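# Two-arm robot places a wire fully inside a bin

## Task

Get the entire wire into the bin so that no part of it sits above the bin's rim; a wire left dangling over the table edge may count as a failure.

## Robot and tools

Robot: two arms, left_arm and right_arm, each with a two-finger gripper and a wrist camera. Scene frame: origin at table-top height, halfway between the two nominal arm bases; +x points out over the table, +z up, and left_arm is on the +y side (these names do not match image left and right). Calibrated bases: left_arm at (+0.029, +0.282, 0) m, right_arm at (-0.015, -0.352, 0) m, rotated very slightly about z. A gripper's fingers extend along its own +z and separate along its own y. end_effector_position is the point between the pads, just under 1 cm behind the tips.

execute_actions(actions, cameras): actions is a list of actions; each action is a table of 1 to 15 rows, and each row is one 1/30 s control step. If fewer than 15 rows are given, the last row repeats to fill 15. Every row has exactly 14 numbers in [-1, 1], always for both arms: dx, dy, dz, rx, ry, rz, opening for left_arm, then the same seven for right_arm. The first six of each arm are an offset, not a pose: they are measured along scene-frame axes from that arm's Hand target as it was when the action began, and every row of the action refers to that same starting point. The next action starts from the updated Hand target, so sending the same offset twice moves twice as far. Scale: 1.0 equals 0.6 m for dx, dy, dz and 180 degrees for the rotation; rx, ry, rz form a single rotation vector applied about the Hand target position. A translation longer than 1.0 may be shortened. Sending six zeros re-requests the current Hand target. opening is absolute, not an offset: +1 fully open (about 87 mm between pads), +0.5 about 69 mm, 0 about 43 mm, -0.5 about 18 mm, -1 closed. A 0 is a real command, so to leave a gripper unchanged repeat its current opening. Images come back only when actions is empty or cameras names them (cam_high, cam_low, cam_left_wrist, cam_right_wrist, or "all"); an unknown name invalidates the call.

move(target, speed, blend, opening_speed, blocking, cameras): drives each gripper in a straight line toward a target. target is one 14-number row (same layout, scale and Hand-target-relative offsets as above) or a list of up to 15 such rows, all counted from the same starting Hand targets, not chained. speed is the path top speed in m/s, 0.002 to 2.9, default 0.25 (rotation capped at twice that in rad/s), one value or one per target. blend (m) rounds corners in a list; 0 means stop at each waypoint. opening_speed (per second on the -1..+1 scale, at least 0.2) ramps the fingers. Openings in the first target go out at once; openings in later targets are applied on arrival, after everything stops. Paths last at least 0.5 s and are cut off after 10 s. They do not avoid obstacles or the other arm; avoid routing a gripper near its own base, since that can flip the shoulder. blocking=false returns early while the move continues. The result adds a move: line, e.g. done, off_target, moving, held or fault, plus limits (paced = the sent pose was clipped, held = steps were withheld). done means within 10 mm and 2 degrees at rest; neither done nor off_target tells you about contact.

wait(seconds 0 to 10): lets the scene run with the last commands held. stop(): brakes a running move. zoom_image(camera, region [x0, y0, x1, y1] pixels, top-left origin, at most 504 by 504): closer look at the latest image of that camera. read_manual(section): licence text only. finished_scene(scene): ends the current scene, giving its number; irreversible, and the wire must stay in the bin without the robot.

Results: Hand target is the last commanded pose (after clipping) that the next offset counts from; the real gripper often stops short of it due to friction and weight, especially at long reach, and may sag or tilt. Check position and orientation after each move, fix tilt, and send any remaining gap as a new offset. Each control step clips the commanded orientation to within 40 degrees of the measured one. grip_measured is the finger motor position on the same -1..+1 scale; readings can be off by about 1 mm. To grasp, command roughly 0.04 below the reading at first contact for full force, less for a lighter grip. Joint torques, velocities, motor temperatures and Tool commands are also reported; execute_actions results list sampled end-effector positions.

Cameras: cam_high and cam_low are fixed; wrist cameras follow the hands and may lag while moving. Calibration is approximate (a few mm and degrees).

Avoid: dropping the wire or anything off the table, letting go of moving parts, fast contact with the table, bin or other arm, grippers or wrist cameras touching each other, closing a gripper on the other arm's fingers, and long pushes into unreachable poses, which heat motors (MOTOR HOT warning at 75 °C, fault and arm fold at 90 °C). An arm blocked by something keeps pushing until commanded back past its gripper. Occasionally loose objects get a brief nudge.

Each tool is called after ">>>" by a JSON object that holds its "method" and its "body", one argument or row to a line.

## Session

>>> {"method": "execute_actions", "body": {
  "actions": []
}}

Scene clock: 0.00 s.
left_arm: end_effector_position=(+0.3458, +0.2181, +0.2254) grip_measured=+0.998 end_effector_quat_wxyz=(+0.569, -0.266, +0.747, -0.217) | right_arm: end_effector_position=(+0.2234, -0.1913, +0.2309) grip_measured=+1.000 end_effector_quat_wxyz=(+0.629, +0.193, +0.722, +0.212)
Joint positions: left_arm=[-0.207 0.8 0.631 -0.096 -0.178 -0.756 0.999] | right_arm=[1.088 0.715 0.536 -0.038 0.992 0.77 1]
Joint velocities: within noise
Joint torques (N m): no reading
Motor temperatures (°C): left_arm=[19 27 25 22 20 18 20] | right_arm=[21 24 24 21 20 20 20]
Heat: left arm: 27 °C; right arm: 24 °C.
Hand target: left_arm +0.3480, +0.2182, +0.2377; +0.581, -0.265, +0.737, -0.223 | right_arm +0.2233, -0.1913, +0.2321; +0.629, +0.193, +0.722, +0.213
Tool commands: left_gripper/opening=+1.0 right_gripper/opening=+1.0
camera_calibration:
cam_left_wrist: T_world_to_cam=[[0.160697, -0.747546, 0.644477, -0.0437401], [-0.873788, -0.411398, -0.259317, 0.471329], [0.458988, -0.521466, -0.719308, 0.259682], [0, 0, 0, 1]] pos_world=[0.299679, 0.296621, 0.337204]
cam_right_wrist: T_world_to_cam=[[-0.012041, -0.828963, -0.559174, -0.028777], [-0.846925, 0.305741, -0.435017, 0.368436], [0.531575, 0.468341, -0.705751, 0.282775], [0, 0, 0, 1]] pos_world=[0.161375, -0.268936, 0.343753]

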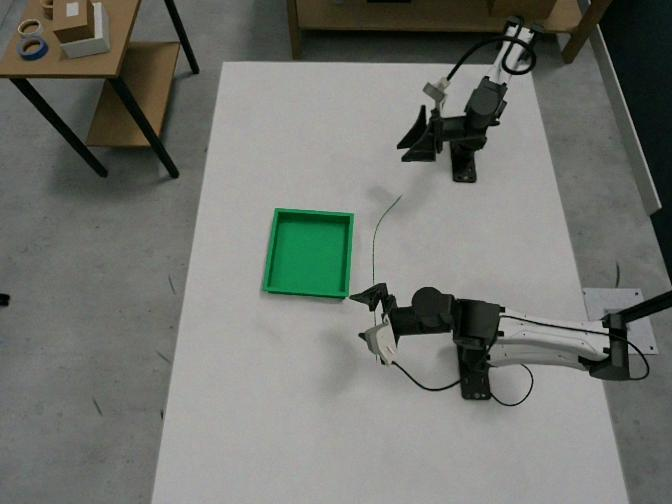

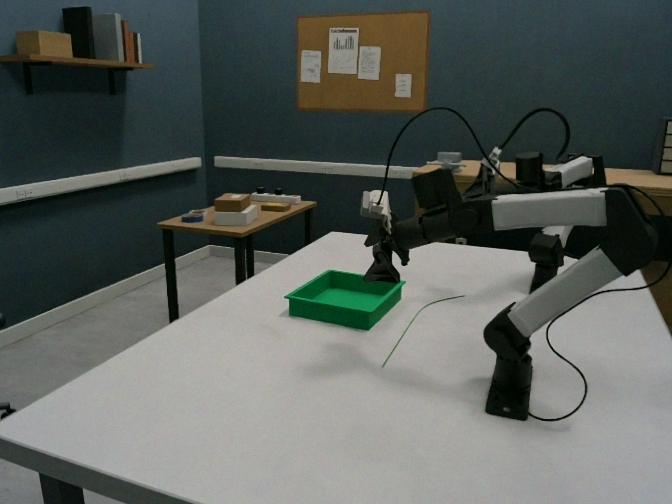

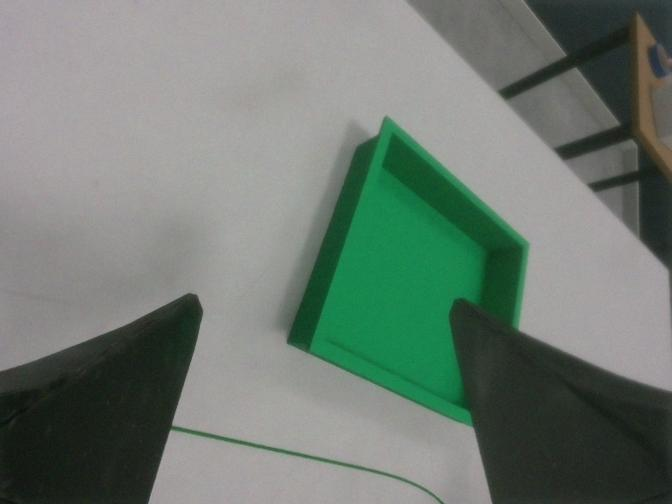

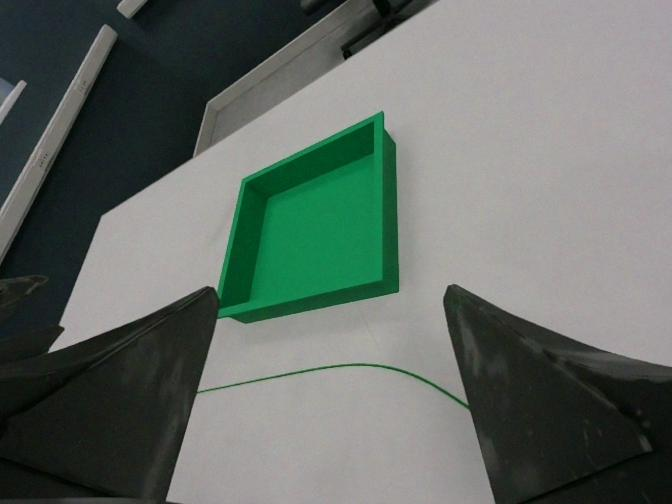

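>>> {"method": "zoom_image", "body": {
  "camera": "cam_high",
  "region": [240, 180, 440, 380]
}}

>>> {"method": "zoom_image", "body": {
  "camera": "cam_low",
  "region": [270, 250, 480, 390]
}}

Scaled by 2.520 from the camera's 672x504 image, which has a finer 960x720 frame.

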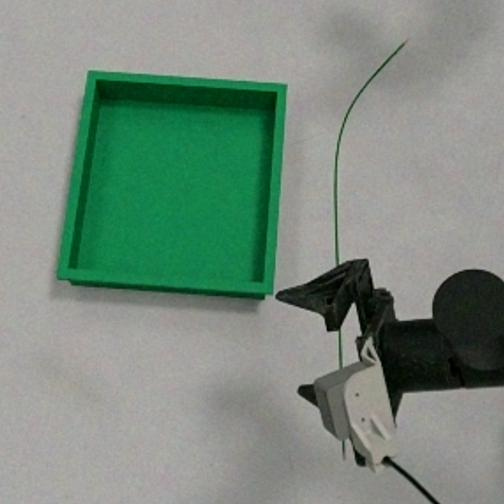

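Scaled by 2.400 from the camera's 672x504 image, which has a finer 960x720 frame.

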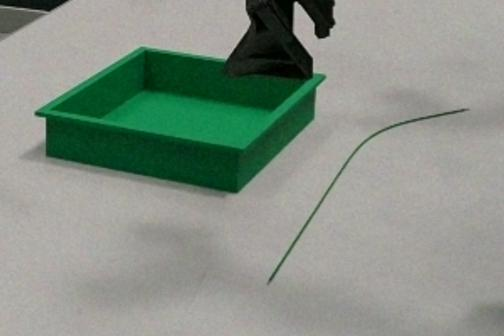

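>>> {"method": "move", "body": {
  "target": [-0.138,-0.230,-0.08,0.472,0.210,-0.589,0.0,0,0,0,0,0,0,1],
  "cameras": ["all"]
}}

Scene clock: 9.67 s.
left_arm: end_effector_position=(+0.2712, +0.0726, +0.1846) grip_measured=+0.000 end_effector_quat_wxyz=(+0.043, +0.703, +0.710, -0.005) | right_arm: end_effector_position=(+0.2234, -0.1913, +0.2309) grip_measured=+1.000 end_effector_quat_wxyz=(+0.629, +0.193, +0.722, +0.212)
Joint positions: left_arm=[-0.798 1.814 1.84 -1.511 0.009 0.762 0.5] | right_arm=[1.088 0.715 0.536 -0.038 0.992 0.77 1]
Joint torques (N m): left_arm=[-0.35 -7.04 8.29 -0.26 -0.02 0.16] | right_arm=[0.13 -0.18 6.19 1.63 0.13 -0.09]
Heat: left arm: 28 °C; right arm: 25 °C.
Hand target: left_arm +0.2652, +0.0802, +0.1898; +0.000, +0.707, +0.707, -0.001 | right_arm +0.2233, -0.1913, +0.2321; +0.629, +0.193, +0.722, +0.213
Off the commanded pose: left_arm 0.011 m, 5 deg | right_arm 0.001 m, 0 deg.
joint sent to its limit (left arm) — joint 4 (wrist pitch), lower limit. The joint targets still meet the commanded pose.
move: off_target (left_arm)
camera_calibration:
cam_left_wrist: T_world_to_cam=[[-0.997726, -0.0372677, -0.0561682, 0.277781], [-0.0663385, 0.690666, 0.720125, -0.14413], [0.0119561, 0.722213, -0.691567, 0.214603], [0, 0, 0, 1]] pos_world=[0.265022, -0.0450912, 0.267807]
cam_right_wrist: T_world_to_cam=[[-0.012041, -0.828963, -0.559174, -0.028777], [-0.846925, 0.305741, -0.435017, 0.368436], [0.531575, 0.468341, -0.705751, 0.282775], [0, 0, 0, 1]] pos_world=[0.161375, -0.268936, 0.343753]

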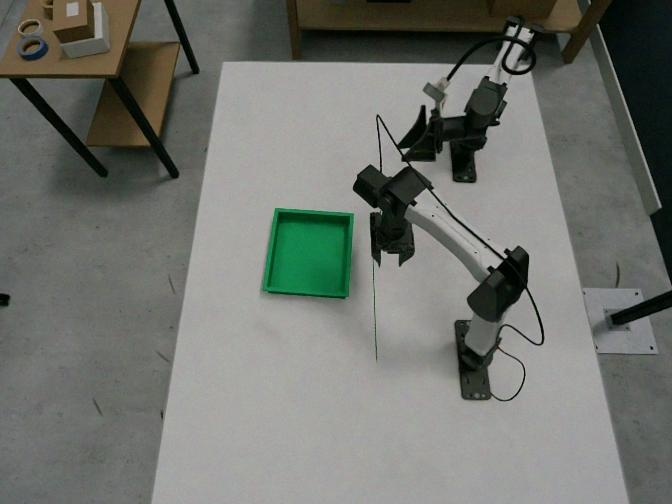

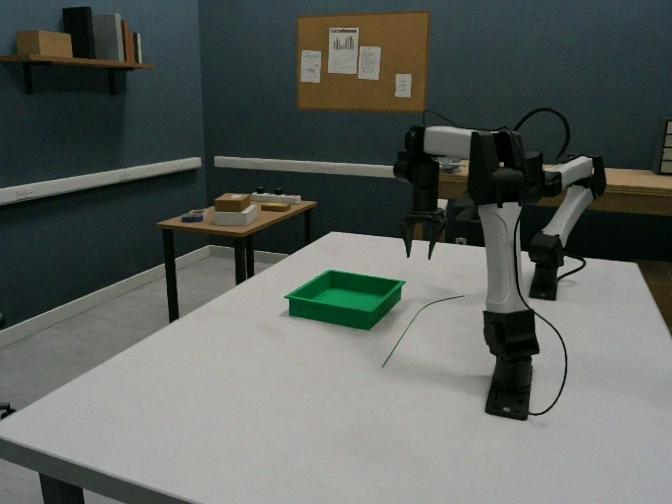

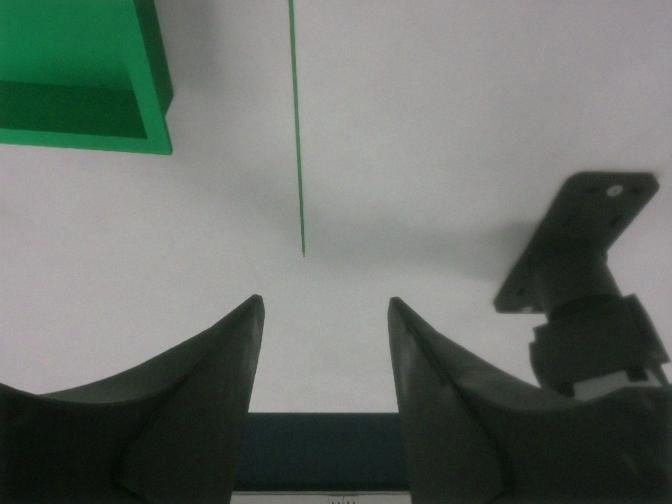

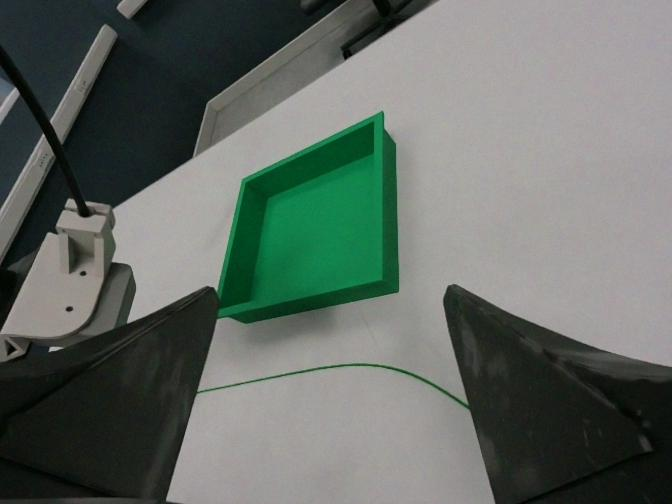

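>>> {"method": "move", "body": {
  "target": [0.055,-0.02,-0.24,0,0,0,0.0,0,0,0,0,0,0,1],
  "cameras": ["all"]
}}

Scene clock: 11.73 s.
left_arm: end_effector_position=(+0.2952, +0.0663, +0.0475) grip_measured=+0.000 end_effector_quat_wxyz=(+0.000, +0.706, +0.708, -0.004) | right_arm: end_effector_position=(+0.2234, -0.1913, +0.2309) grip_measured=+1.000 end_effector_quat_wxyz=(+0.629, +0.193, +0.722, +0.212)
Joint positions: left_arm=[-0.764 1.978 1.503 -1.097 0.009 0.804 0.5] | right_arm=[1.088 0.715 0.536 -0.038 0.992 0.77 1]
Joint torques (N m): left_arm=[0.44 -9.05 5.34 0.29 0.02 0.17] | right_arm=[0.13 -0.13 6.22 1.62 0.12 -0.07]
Heat: left arm: 28 °C; right arm: 25 °C.
Hand target: left_arm +0.2982, +0.0683, +0.0457; +0.000, +0.707, +0.707, -0.001 | right_arm +0.2233, -0.1913, +0.2321; +0.629, +0.193, +0.722, +0.213
Off the commanded pose: left_arm 0.004 m, 0 deg | right_arm 0.001 m, 0 deg.
move: done
camera_calibration:
cam_left_wrist: T_world_to_cam=[[-0.999627, -0.0272561, 0.00142917, 0.290909], [-0.0164777, 0.644413, 0.7645, -0.0532305], [-0.0217583, 0.764192, -0.644622, 0.128902], [0, 0, 0, 1]] pos_world=[0.292728, -0.0562745, 0.123372]
cam_right_wrist: T_world_to_cam=[[-0.012041, -0.828963, -0.559174, -0.028777], [-0.846925, 0.305741, -0.435017, 0.368436], [0.531575, 0.468341, -0.705751, 0.282775], [0, 0, 0, 1]] pos_world=[0.161375, -0.268936, 0.343753]

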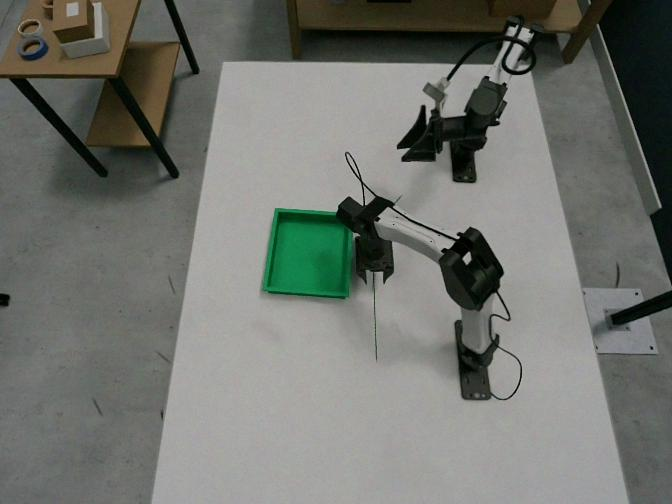

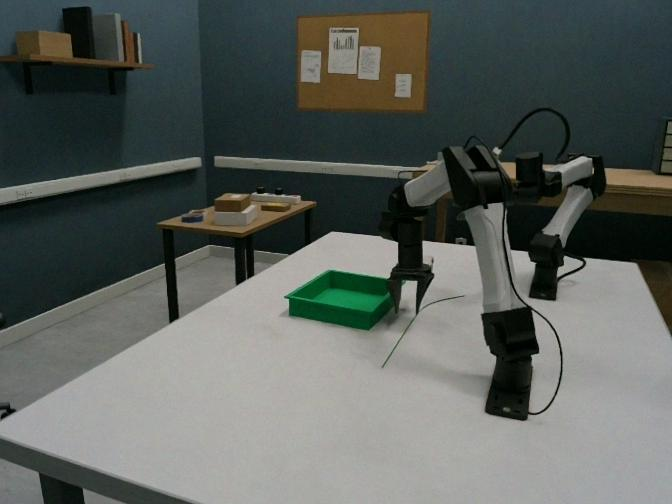

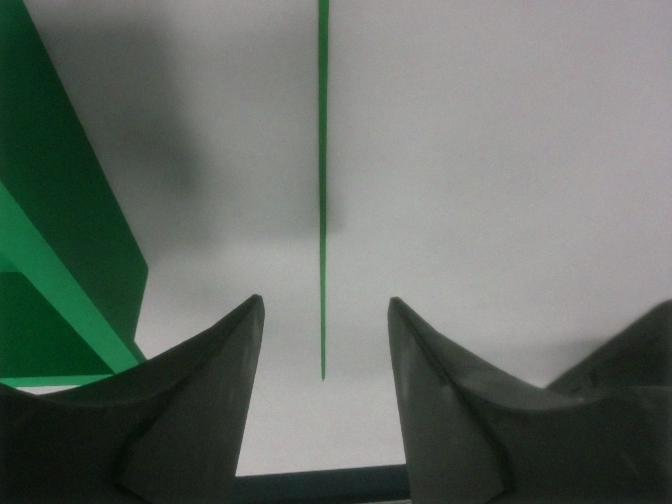

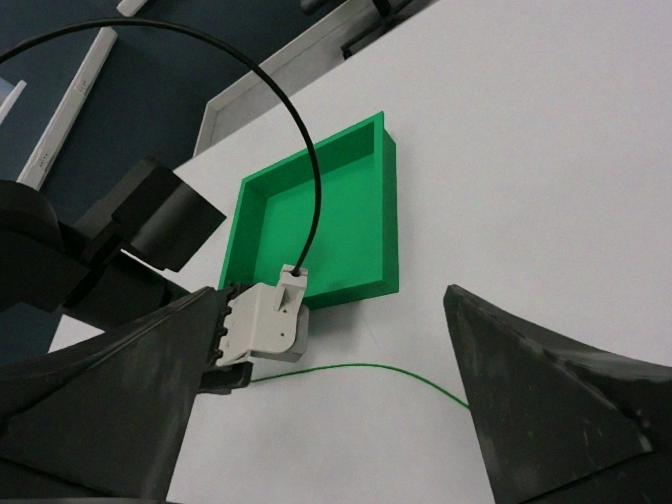

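>>> {"method": "move", "body": {
  "target": [0.003,0.003,-0.07,0,0,0,-0.4,0,0,0,0,0,0,1],
  "speed": 0.05,
  "cameras": ["cam_left_wrist","cam_low"]
}}

Scene clock: 13.53 s.
left_arm: end_effector_position=(+0.2985, +0.0660, +0.0090) grip_measured=-0.400 end_effector_quat_wxyz=(+0.006, +0.707, +0.707, -0.004) | right_arm: end_effector_position=(+0.2234, -0.1913, +0.2309) grip_measured=+1.000 end_effector_quat_wxyz=(+0.629, +0.193, +0.722, +0.212)
Joint positions: left_arm=[-0.759 2.02 1.406 -0.945 0.009 0.812 0.3] | right_arm=[1.088 0.715 0.536 -0.038 0.992 0.77 1]
Joint torques (N m): left_arm=[0.57 -8.49 4.82 0.31 0.03 0.19] | right_arm=[0.14 -0.16 6.26 1.63 0.12 -0.09]
Heat: left arm: 29 °C; right arm: 26 °C.
Hand target: left_arm +0.3000, +0.0699, +0.0038; +0.000, +0.708, +0.707, -0.001 | right_arm +0.2233, -0.1913, +0.2321; +0.629, +0.193, +0.722, +0.213
Off the commanded pose: left_arm 0.007 m, 1 deg | right_arm 0.001 m, 0 deg.
move: done
camera_calibration:
cam_left_wrist: T_world_to_cam=[[-0.999653, -0.0253252, -0.00719232, 0.294229], [-0.0219498, 0.650907, 0.75884, -0.0222346], [-0.0145363, 0.758735, -0.651237, 0.102666], [0, 0, 0, 1]] pos_world=[0.295131, -0.0559726, 0.0858488]
Images, in order (width x height): cam_low 672x504, cam_left_wrist 672x504.

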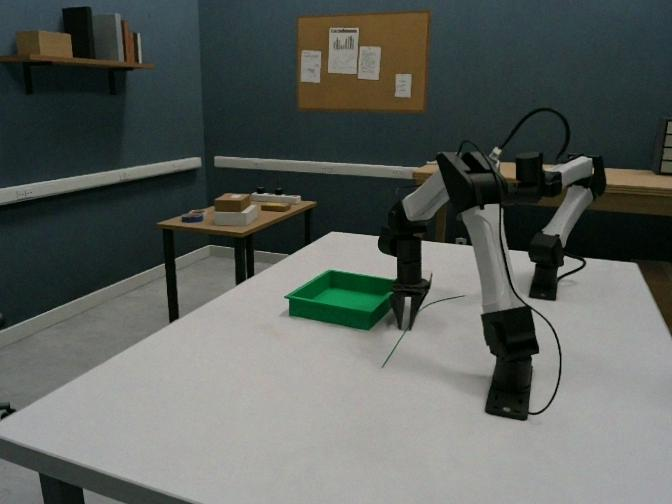

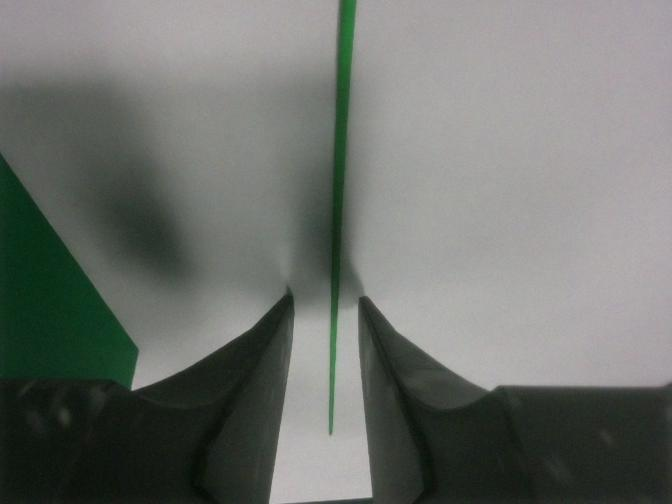

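>>> {"method": "move", "body": {
  "target": [0,0,0,0,0,0,-1,0,0,0,0,0,0,1],
  "opening_speed": 0.8
}}

>>> {"method": "move", "body": {
  "target": [0,0,0.15,0,0,0,-1,0,0,0,0,0,0,1],
  "speed": 0.15,
  "cameras": ["all"]
}}

Scene clock: 14.73 s.
left_arm: end_effector_position=(+0.2987, +0.0661, +0.0090) grip_measured=-1.000 end_effector_quat_wxyz=(+0.006, +0.707, +0.707, -0.004) | right_arm: end_effector_position=(+0.2234, -0.1913, +0.2309) grip_measured=+1.000 end_effector_quat_wxyz=(+0.629, +0.193, +0.722, +0.212)
Joint positions: left_arm=[-0.759 2.02 1.406 -0.944 0.007 0.812 0] | right_arm=[1.088 0.715 0.536 -0.038 0.992 0.77 1]
Joint torques (N m): left_arm=[0.55 -8.49 4.82 0.33 0.04 0.16] | right_arm=[0.13 -0.14 6.24 1.63 0.14 -0.09]
Heat: left arm: 29 °C; right arm: 26 °C.
Hand target: left_arm +0.3000, +0.0699, +0.0038; +0.000, +0.708, +0.707, -0.001 | right_arm +0.2233, -0.1913, +0.2321; +0.629, +0.193, +0.722, +0.213
Off the commanded pose: left_arm 0.007 m, 1 deg | right_arm 0.001 m, 0 deg.
move: done

Scene clock: 16.13 s.
left_arm: end_effector_position=(+0.2963, +0.0683, +0.0735) grip_measured=-1.000 end_effector_quat_wxyz=(-0.018, +0.707, +0.707, -0.004) | right_arm: end_effector_position=(+0.2234, -0.1913, +0.2309) grip_measured=+1.000 end_effector_quat_wxyz=(+0.629, +0.193, +0.722, +0.212)
Joint positions: left_arm=[-0.759 1.992 1.623 -1.238 0.007 0.812 0] | right_arm=[1.088 0.715 0.536 -0.038 0.992 0.77 1]
Joint torques (N m): left_arm=[0.5 -13.33 7.99 -0.13 0.03 0.17] | right_arm=[0.18 -0.18 6.22 1.62 0.14 -0.09]
Heat: left arm: 30 °C; right arm: 26 °C.
Hand target: left_arm +0.3000, +0.0699, +0.0937; +0.000, +0.708, +0.707, -0.001 | right_arm +0.2233, -0.1913, +0.2321; +0.629, +0.193, +0.722, +0.213
Off the commanded pose: left_arm 0.021 m, 2 deg | right_arm 0.001 m, 0 deg.
move: off_target (left_arm)
camera_calibration:
cam_left_wrist: T_world_to_cam=[[-0.999347, -0.0256305, 0.025484, 0.290069], [0.00386908, 0.625165, 0.780483, -0.0802413], [-0.0359359, 0.780072, -0.624657, 0.145847], [0, 0, 0, 1]] pos_world=[0.295431, -0.0561724, 0.146339]
cam_right_wrist: T_world_to_cam=[[-0.012041, -0.828963, -0.559174, -0.028777], [-0.846925, 0.305741, -0.435017, 0.368436], [0.531575, 0.468341, -0.705751, 0.282775], [0, 0, 0, 1]] pos_world=[0.161375, -0.268936, 0.343753]

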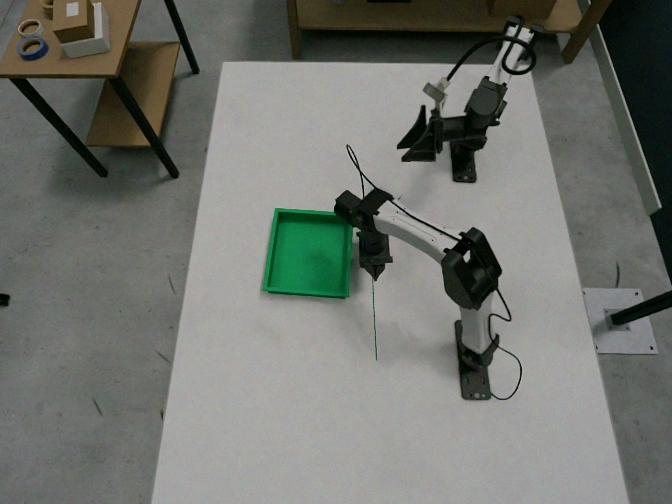

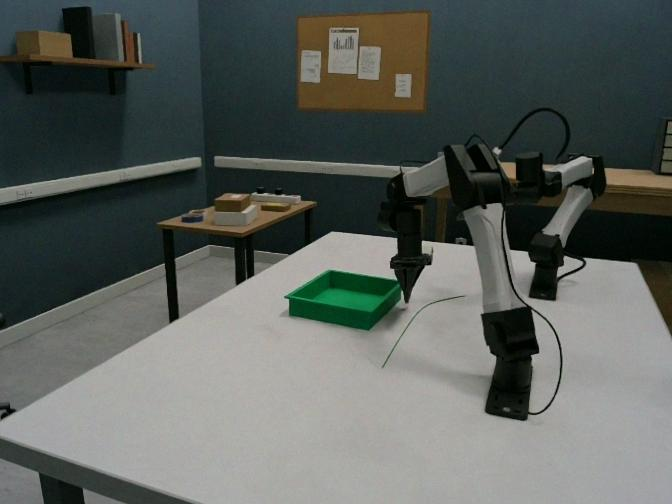

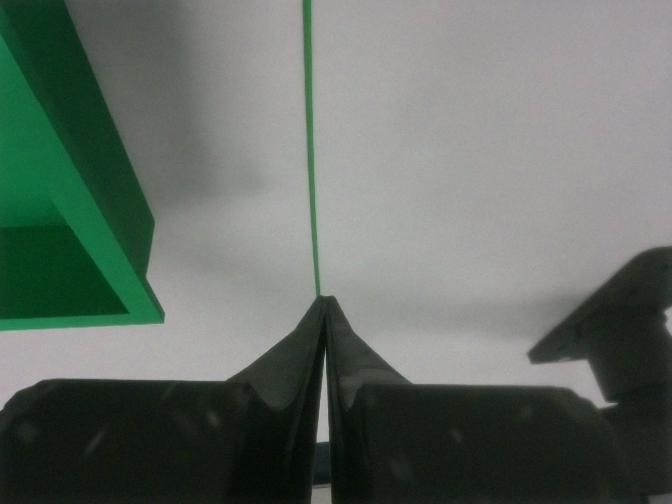

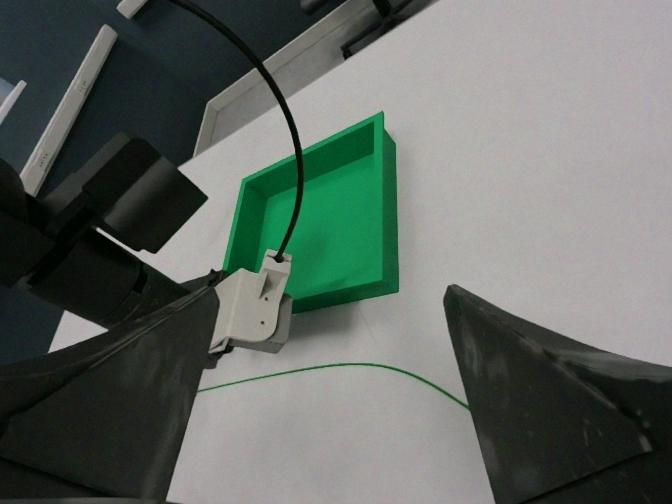

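>>> {"method": "move", "body": {
  "target": [
    [0,0,-0.08,0,0,0,-0.5,0,0,0,0,0,0,1],
    [0.002,0,-0.172,0,0,0,-0.5,0,0,0,0,0,0,1]
  ],
  "speed": [0.15,0.04],
  "cameras": ["cam_left_wrist"]
}}

Scene clock: 18.93 s.
left_arm: end_effector_position=(+0.2978, +0.0672, +0.0070) grip_measured=-0.500 end_effector_quat_wxyz=(+0.003, +0.707, +0.707, -0.003) | right_arm: end_effector_position=(+0.2234, -0.1913, +0.2309) grip_measured=+1.000 end_effector_quat_wxyz=(+0.629, +0.193, +0.722, +0.212)
Joint positions: left_arm=[-0.759 2.023 1.401 -0.943 0.007 0.813 0.25] | right_arm=[1.088 0.715 0.536 -0.038 0.992 0.77 1]
Joint torques (N m): left_arm=[0.69 -6.8 3.12 0.75 0.04 0.18] | right_arm=[0.14 -0.17 6.2 1.62 0.14 -0.09]
Heat: left arm: 31 °C; right arm: 26 °C.
Hand target: left_arm +0.3012, +0.0699, -0.0094; +0.000, +0.708, +0.707, -0.001 | right_arm +0.2233, -0.1913, +0.2321; +0.629, +0.193, +0.722, +0.213
Off the commanded pose: left_arm 0.017 m, 0 deg | right_arm 0.001 m, 0 deg.
move: off_target (left_arm)
camera_calibration:
cam_left_wrist: T_world_to_cam=[[-0.999707, -0.023849, -0.00423041, 0.293383], [-0.0186541, 0.646685, 0.762529, -0.0223185], [-0.0154498, 0.762384, -0.64694, 0.100475], [0, 0, 0, 1]] pos_world=[0.294433, -0.0551706, 0.083261]
Images, in order (width x height): cam_left_wrist 672x504.

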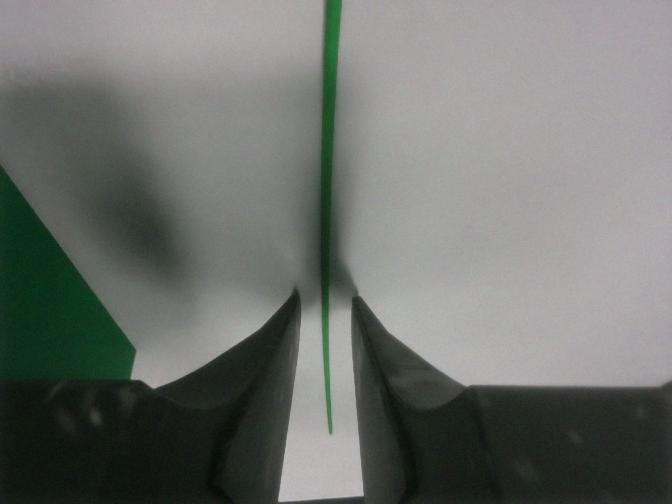

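>>> {"method": "move", "body": {
  "target": [
    [0,0,0,0,0,0,-1,0,0,0,0,0,0,1],
    [0,0,0.2,0,0,0,-1,0,0,0,0,0,0,1]
  ],
  "speed": [0.04,0.12],
  "opening_speed": 0.8,
  "cameras": ["all"]
}}

Scene clock: 21.93 s.
left_arm: end_effector_position=(+0.3004, +0.0704, +0.0895) grip_measured=-0.968 end_effector_quat_wxyz=(-0.020, +0.708, +0.706, +0.008) | right_arm: end_effector_position=(+0.2234, -0.1913, +0.2309) grip_measured=+1.000 end_effector_quat_wxyz=(+0.629, +0.193, +0.722, +0.212)
Joint positions: left_arm=[-0.759 1.996 1.689 -1.304 -0.016 0.815 0.016] | right_arm=[1.088 0.715 0.536 -0.038 0.992 0.77 1]
Joint torques (N m): left_arm=[0.72 -13.65 8.16 -0.14 0.28 0.15] | right_arm=[0.17 -0.14 6.23 1.61 0.13 -0.08]
Motor temperatures (°C): left_arm=[19 32 28 23 20 18 20] | right_arm=[21 24 26 23 20 20 20]
Heat: left arm: 32 °C; right arm: 26 °C.
Hand target: left_arm +0.3012, +0.0700, +0.1105; +0.000, +0.708, +0.707, -0.001 | right_arm +0.2233, -0.1913, +0.2321; +0.629, +0.193, +0.722, +0.213
Off the commanded pose: left_arm 0.021 m, 3 deg | right_arm 0.001 m, 0 deg.
move: off_target (left_arm)
camera_calibration:
cam_left_wrist: T_world_to_cam=[[-0.999691, -0.0216998, 0.0121485, 0.294798], [-0.00359013, 0.609309, 0.792925, -0.0917453], [-0.0246085, 0.792636, -0.609199, 0.148702], [0, 0, 0, 1]] pos_world=[0.298037, -0.0555683, 0.159755]
cam_right_wrist: T_world_to_cam=[[-0.012041, -0.828963, -0.559174, -0.028777], [-0.846925, 0.305741, -0.435017, 0.368436], [0.531575, 0.468341, -0.705751, 0.282775], [0, 0, 0, 1]] pos_world=[0.161375, -0.268936, 0.343753]

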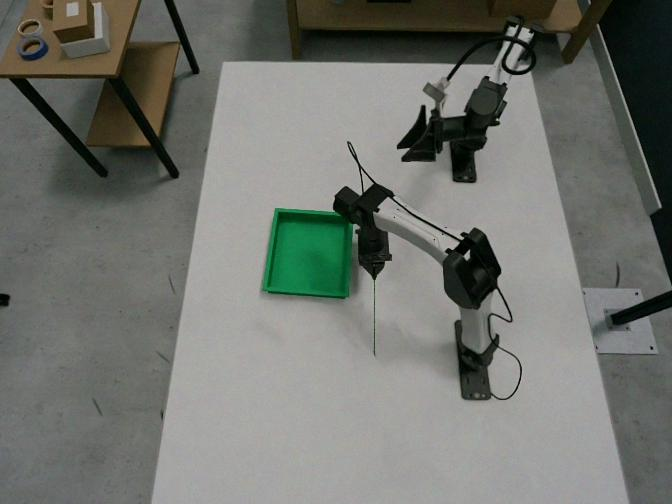

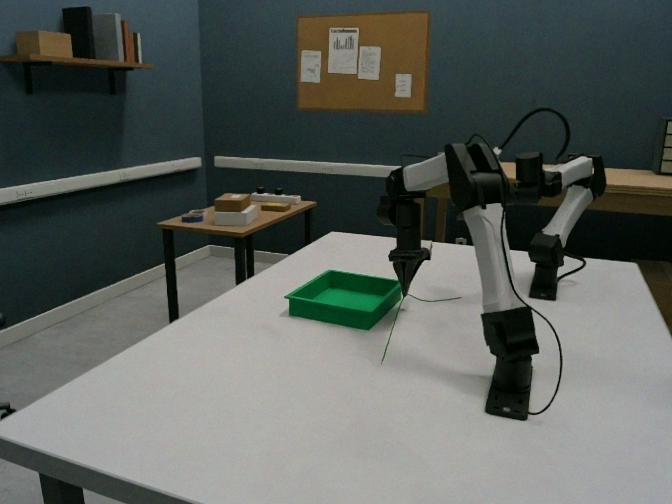

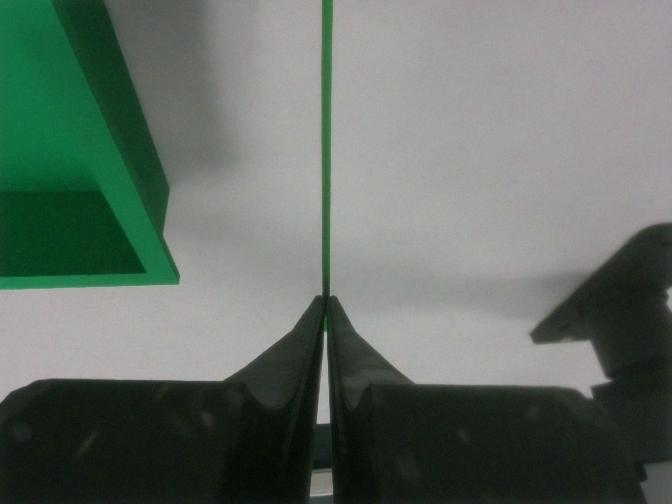

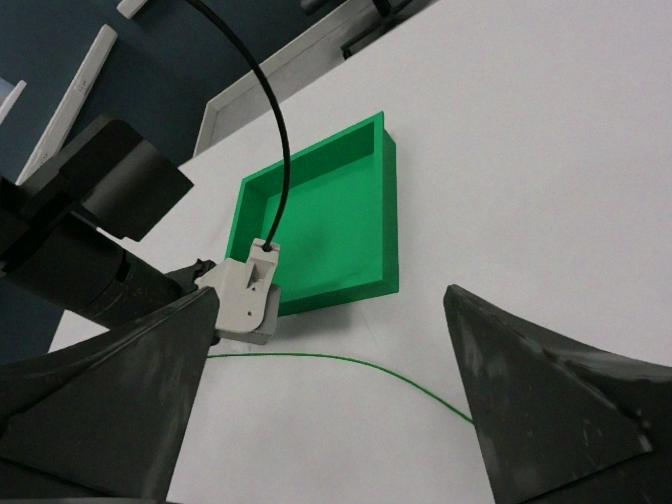

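>>> {"method": "zoom_image", "body": {
  "camera": "cam_low",
  "region": [270, 240, 480, 390]
}}

Scaled by 2.400 from the camera's 672x504 image, which has a finer 960x720 frame.

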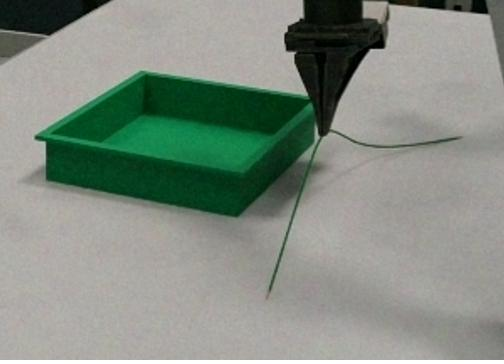

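>>> {"method": "move", "body": {
  "target": [0,0,0.2,0,0,0,-1,0,0,0,0,0,0,1],
  "speed": 0.12,
  "cameras": ["cam_low","cam_right_wrist","cam_high"]
}}

>>> {"method": "zoom_image", "body": {
  "camera": "cam_low",
  "region": [270, 210, 480, 390]
}}

Scene clock: 23.83 s.
left_arm: end_effector_position=(+0.3124, +0.0590, +0.2143) grip_measured=-0.968 end_effector_quat_wxyz=(+0.110, +0.704, +0.702, +0.011) | right_arm: end_effector_position=(+0.2234, -0.1913, +0.2309) grip_measured=+1.000 end_effector_quat_wxyz=(+0.629, +0.193, +0.722, +0.212)
Joint positions: left_arm=[-0.759 1.877 2.038 -1.511 -0.016 0.816 0.016] | right_arm=[1.088 0.715 0.536 -0.038 0.992 0.77 1]
Joint torques (N m): left_arm=[-0.12 -11.55 7.71 -0.04 0.06 0.14] | right_arm=[0.14 -0.08 6.17 1.63 0.13 -0.08]
Heat: left arm: 33 °C; right arm: 26 °C.
Hand target: left_arm +0.3012, +0.0700, +0.2304; +0.000, +0.708, +0.707, -0.001 | right_arm +0.2233, -0.1913, +0.2321; +0.629, +0.193, +0.722, +0.213
Off the commanded pose: left_arm 0.023 m, 13 deg | right_arm 0.001 m, 0 deg.
joint sent to its limit (left arm) — joint 4 (wrist pitch), lower limit. The joint targets are off in orientation, not in position.
move: off_target (left_arm)
camera_calibration:
cam_right_wrist: T_world_to_cam=[[-0.012041, -0.828963, -0.559174, -0.028777], [-0.846925, 0.305741, -0.435017, 0.368436], [0.531575, 0.468341, -0.705751, 0.282775], [0, 0, 0, 1]] pos_world=[0.161375, -0.268936, 0.343753]
Images, in order (width x height): cam_high 672x504, cam_low 672x504, cam_right_wrist 672x504.

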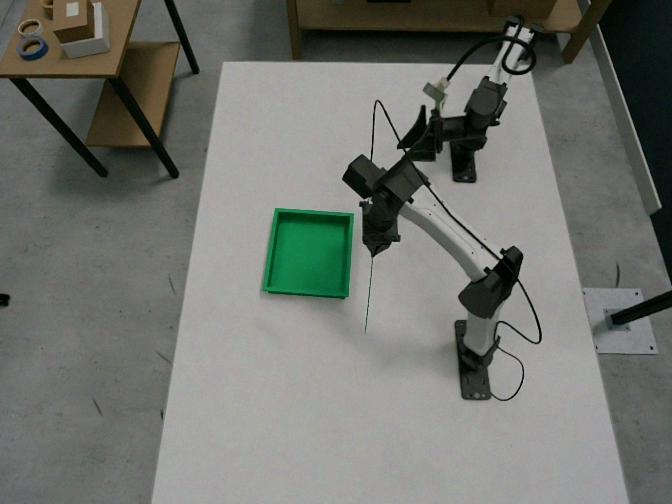

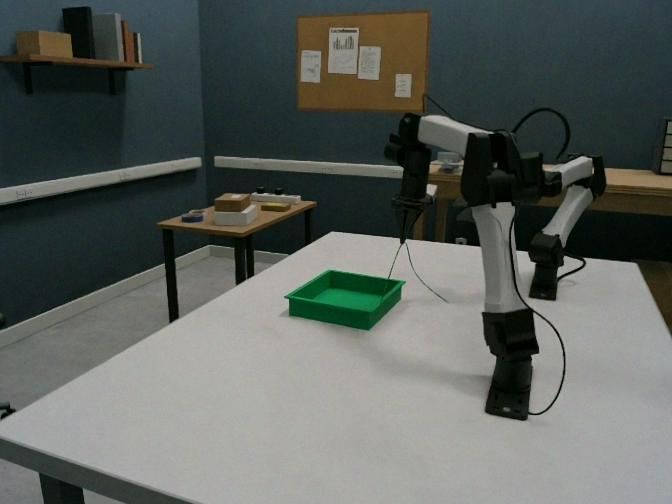

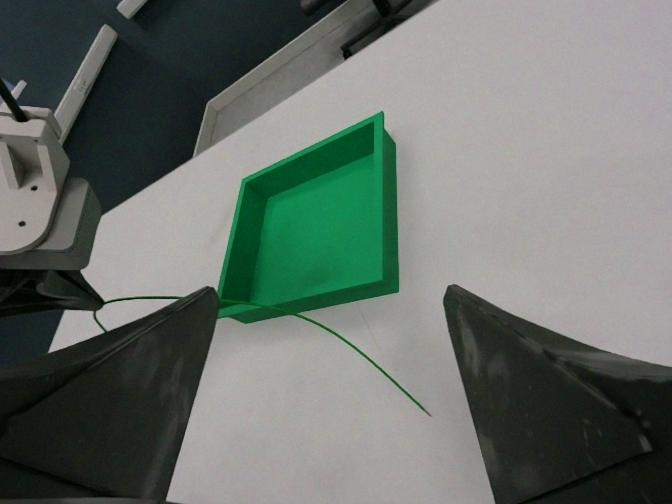

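Scaled by 2.400 from the camera's 672x504 image, which has a finer 960x720 frame.

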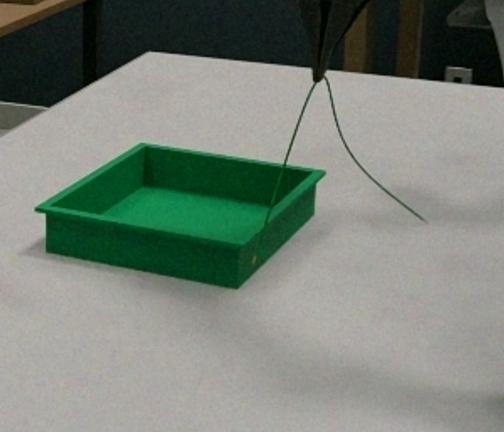

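>>> {"method": "move", "body": {
  "target": [
    [0,0,-0.34,0,0,0,-1,0,0,0,0,0,0,1],
    [0,0,-0.395,0,0,0,-1,0,0,0,0,0,0,1],
    [0,0,-0.395,0,0,0,-0.5,0,0,0,0,0,0,1],
    [0,-0.11,-0.37,0,0,0,-0.5,0,0,0,0,0,0,1]
  ],
  "speed": [0.15,0.05,0.05,0.05],
  "opening_speed": 0.6,
  "cameras": ["cam_left_wrist","cam_low","cam_right_wrist"]
}}

Scene clock: 31.93 s.
left_arm: end_effector_position=(+0.3052, +0.0094, +0.0090) grip_measured=-0.500 end_effector_quat_wxyz=(+0.008, +0.708, +0.706, +0.010) | right_arm: end_effector_position=(+0.2234, -0.1913, +0.2309) grip_measured=+1.000 end_effector_quat_wxyz=(+0.629, +0.193, +0.722, +0.212)
Joint positions: left_arm=[-0.858 2.186 1.661 -1.032 -0.02 0.715 0.25] | right_arm=[1.088 0.715 0.536 -0.038 0.992 0.77 1]
Joint torques (N m): left_arm=[-0.49 -9.44 7.95 0.01 0.32 0.01] | right_arm=[0.18 -0.17 6.24 1.62 0.15 -0.09]
Heat: left arm: 34 °C; right arm: 27 °C.
Hand target: left_arm +0.3012, +0.0040, +0.0085; +0.000, +0.707, +0.707, -0.001 | right_arm +0.2233, -0.1913, +0.2321; +0.629, +0.193, +0.722, +0.213
Off the commanded pose: left_arm 0.007 m, 1 deg | right_arm 0.001 m, 0 deg.
move: done; target 3's new opening was sent with left_arm's hand 0.013 m and 1 deg from that target
camera_calibration:
cam_left_wrist: T_world_to_cam=[[-0.999311, -0.0227359, -0.0293249, 0.299593], [-0.0370859, 0.638088, 0.76907, 0.0194498], [0.00122639, 0.769628, -0.638492, 0.140678], [0, 0, 0, 1]] pos_world=[0.299936, -0.113869, 0.0836492]
cam_right_wrist: T_world_to_cam=[[-0.012041, -0.828963, -0.559174, -0.028777], [-0.846925, 0.305741, -0.435017, 0.368436], [0.531575, 0.468341, -0.705751, 0.282775], [0, 0, 0, 1]] pos_world=[0.161375, -0.268936, 0.343753]
Images, in order (width x height): cam_low 672x504, cam_left_wrist 672x504, cam_right_wrist 672x504.

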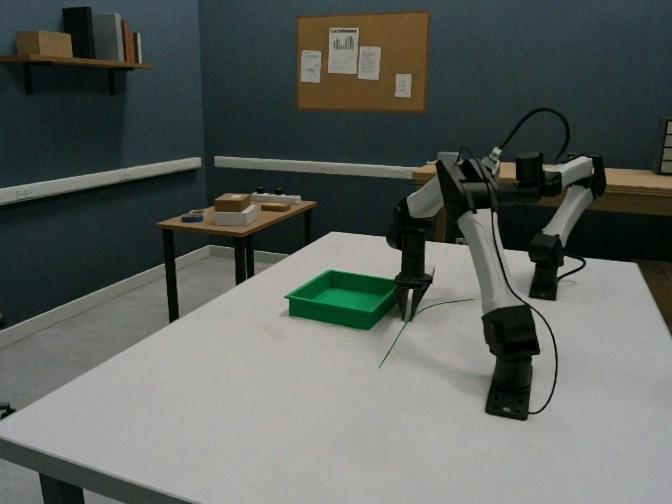

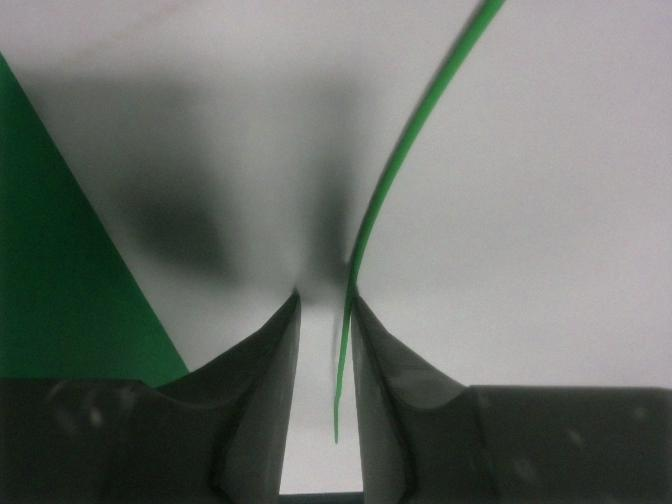

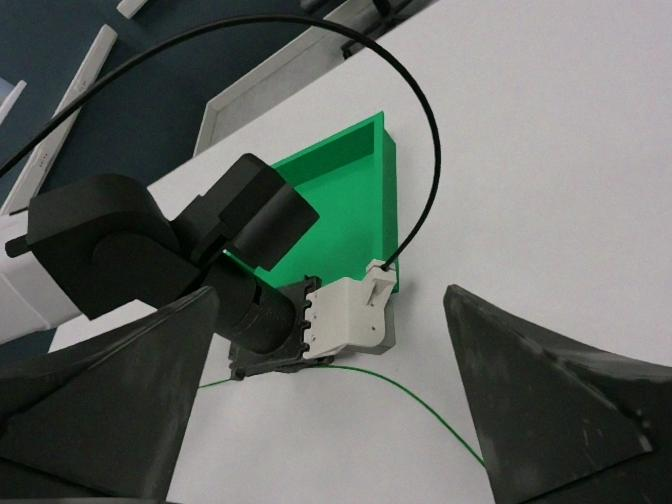

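>>> {"method": "move", "body": {
  "target": [
    [-0.008,-0.03,0.04,0,0,0,-0.3,0,0,0,0,0,0,1],
    [-0.030,-0.09,0.04,0,0,-0.14,-0.3,0,0,0,0,0,0,1],
    [-0.030,-0.09,0.01,0,0,-0.14,-0.3,0,0,0,0,0,0,1]
  ],
  "speed": 0.1,
  "cameras": ["cam_left_wrist"]
}}

Scene clock: 37.10 s.
left_arm: end_effector_position=(+0.2878, -0.0481, +0.0217) grip_measured=-0.300 end_effector_quat_wxyz=(+0.006, +0.841, +0.542, +0.007) | right_arm: end_effector_position=(+0.2234, -0.1913, +0.2309) grip_measured=+1.000 end_effector_quat_wxyz=(+0.629, +0.193, +0.722, +0.212)
Joint positions: left_arm=[-0.996 2.263 1.841 -1.136 -0.015 1.001 0.35] | right_arm=[1.088 0.715 0.536 -0.038 0.992 0.77 1]
Joint torques (N m): left_arm=[-0.39 -10.63 5.07 0.31 0.28 0.17] | right_arm=[0.1 -0.18 6.19 1.61 0.12 -0.09]
Heat: left arm: 35 °C; right arm: 27 °C.
Hand target: left_arm +0.2832, -0.0501, +0.0146; +0.000, +0.845, +0.535, -0.001 | right_arm +0.2233, -0.1913, +0.2321; +0.629, +0.193, +0.722, +0.213
Off the commanded pose: left_arm 0.009 m, 1 deg | right_arm 0.001 m, 0 deg.
move: done
camera_calibration:
cam_left_wrist: T_world_to_cam=[[-0.920227, 0.390682, -0.0234597, 0.278242], [0.232012, 0.592801, 0.771205, -0.0340083], [0.315203, 0.704241, -0.636154, 0.0995136], [0, 0, 0, 1]] pos_world=[0.232569, -0.158625, 0.0960608]
Images, in order (width x height): cam_left_wrist 672x504.

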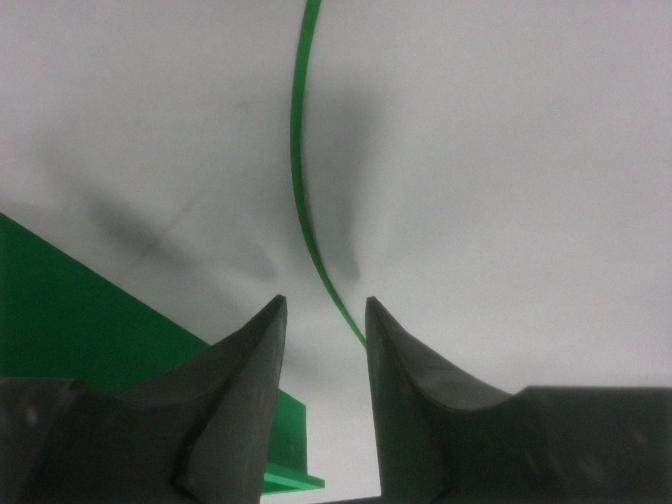

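>>> {"method": "move", "body": {
  "target": [
    [0,0,-0.036,0,0,0,-0.3,0,0,0,0,0,0,1],
    [0,0,-0.036,0,0,0,-1,0,0,0,0,0,0,1],
    [0,0,0.03,0,0,0,-1,0,0,0,0,0,0,1]
  ],
  "speed": [0.04,0.05,0.1],
  "opening_speed": 0.8,
  "cameras": ["cam_left_wrist","cam_high"]
}}

Scene clock: 40.43 s.
left_arm: end_effector_position=(+0.2860, -0.0456, +0.0220) grip_measured=-0.968 end_effector_quat_wxyz=(-0.004, +0.843, +0.538, +0.008) | right_arm: end_effector_position=(+0.2234, -0.1913, +0.2309) grip_measured=+1.000 end_effector_quat_wxyz=(+0.629, +0.193, +0.722, +0.212)
Joint positions: left_arm=[-0.997 2.271 1.853 -1.161 -0.017 1.007 0.016] | right_arm=[1.088 0.715 0.536 -0.038 0.992 0.77 1]
Joint torques (N m): left_arm=[-0.29 -12.75 8.23 -0.1 0.3 0.12] | right_arm=[0.2 -0.09 6.26 1.63 0.12 -0.09]
Heat: left arm: 36 °C; right arm: 27 °C.
Hand target: left_arm +0.2833, -0.0500, +0.0325; +0.000, +0.845, +0.535, -0.001 | right_arm +0.2233, -0.1913, +0.2321; +0.629, +0.193, +0.722, +0.213
Off the commanded pose: left_arm 0.012 m, 1 deg | right_arm 0.001 m, 0 deg.
move: off_target (left_arm); target 2's new opening was sent with left_arm's hand 0.017 m and 1 deg from that target
camera_calibration:
cam_left_wrist: T_world_to_cam=[[-0.917496, 0.397673, -0.00755885, 0.27481], [0.243499, 0.576615, 0.779887, -0.0395627], [0.314498, 0.713703, -0.625875, 0.0988505], [0, 0, 0, 1]] pos_world=[0.230682, -0.157022, 0.0947997]
Images, in order (width x height): cam_high 672x504, cam_left_wrist 672x504.

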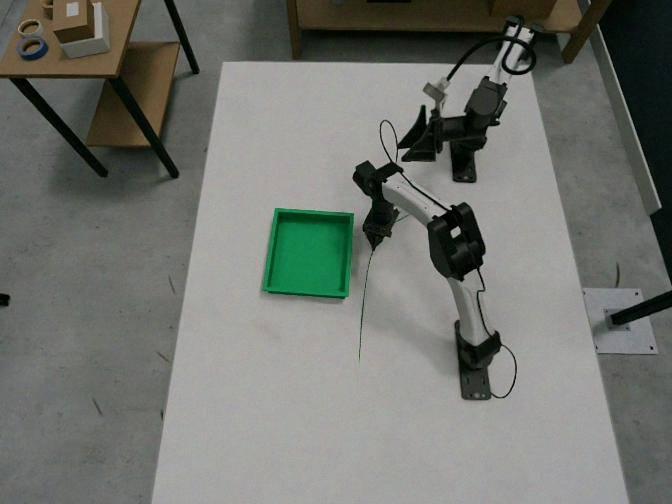

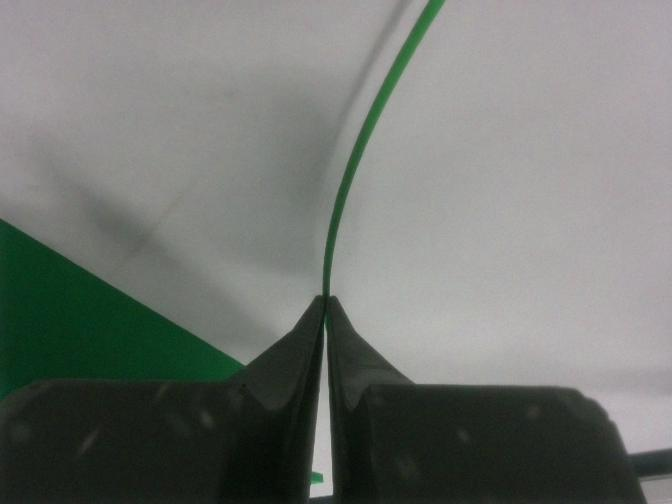

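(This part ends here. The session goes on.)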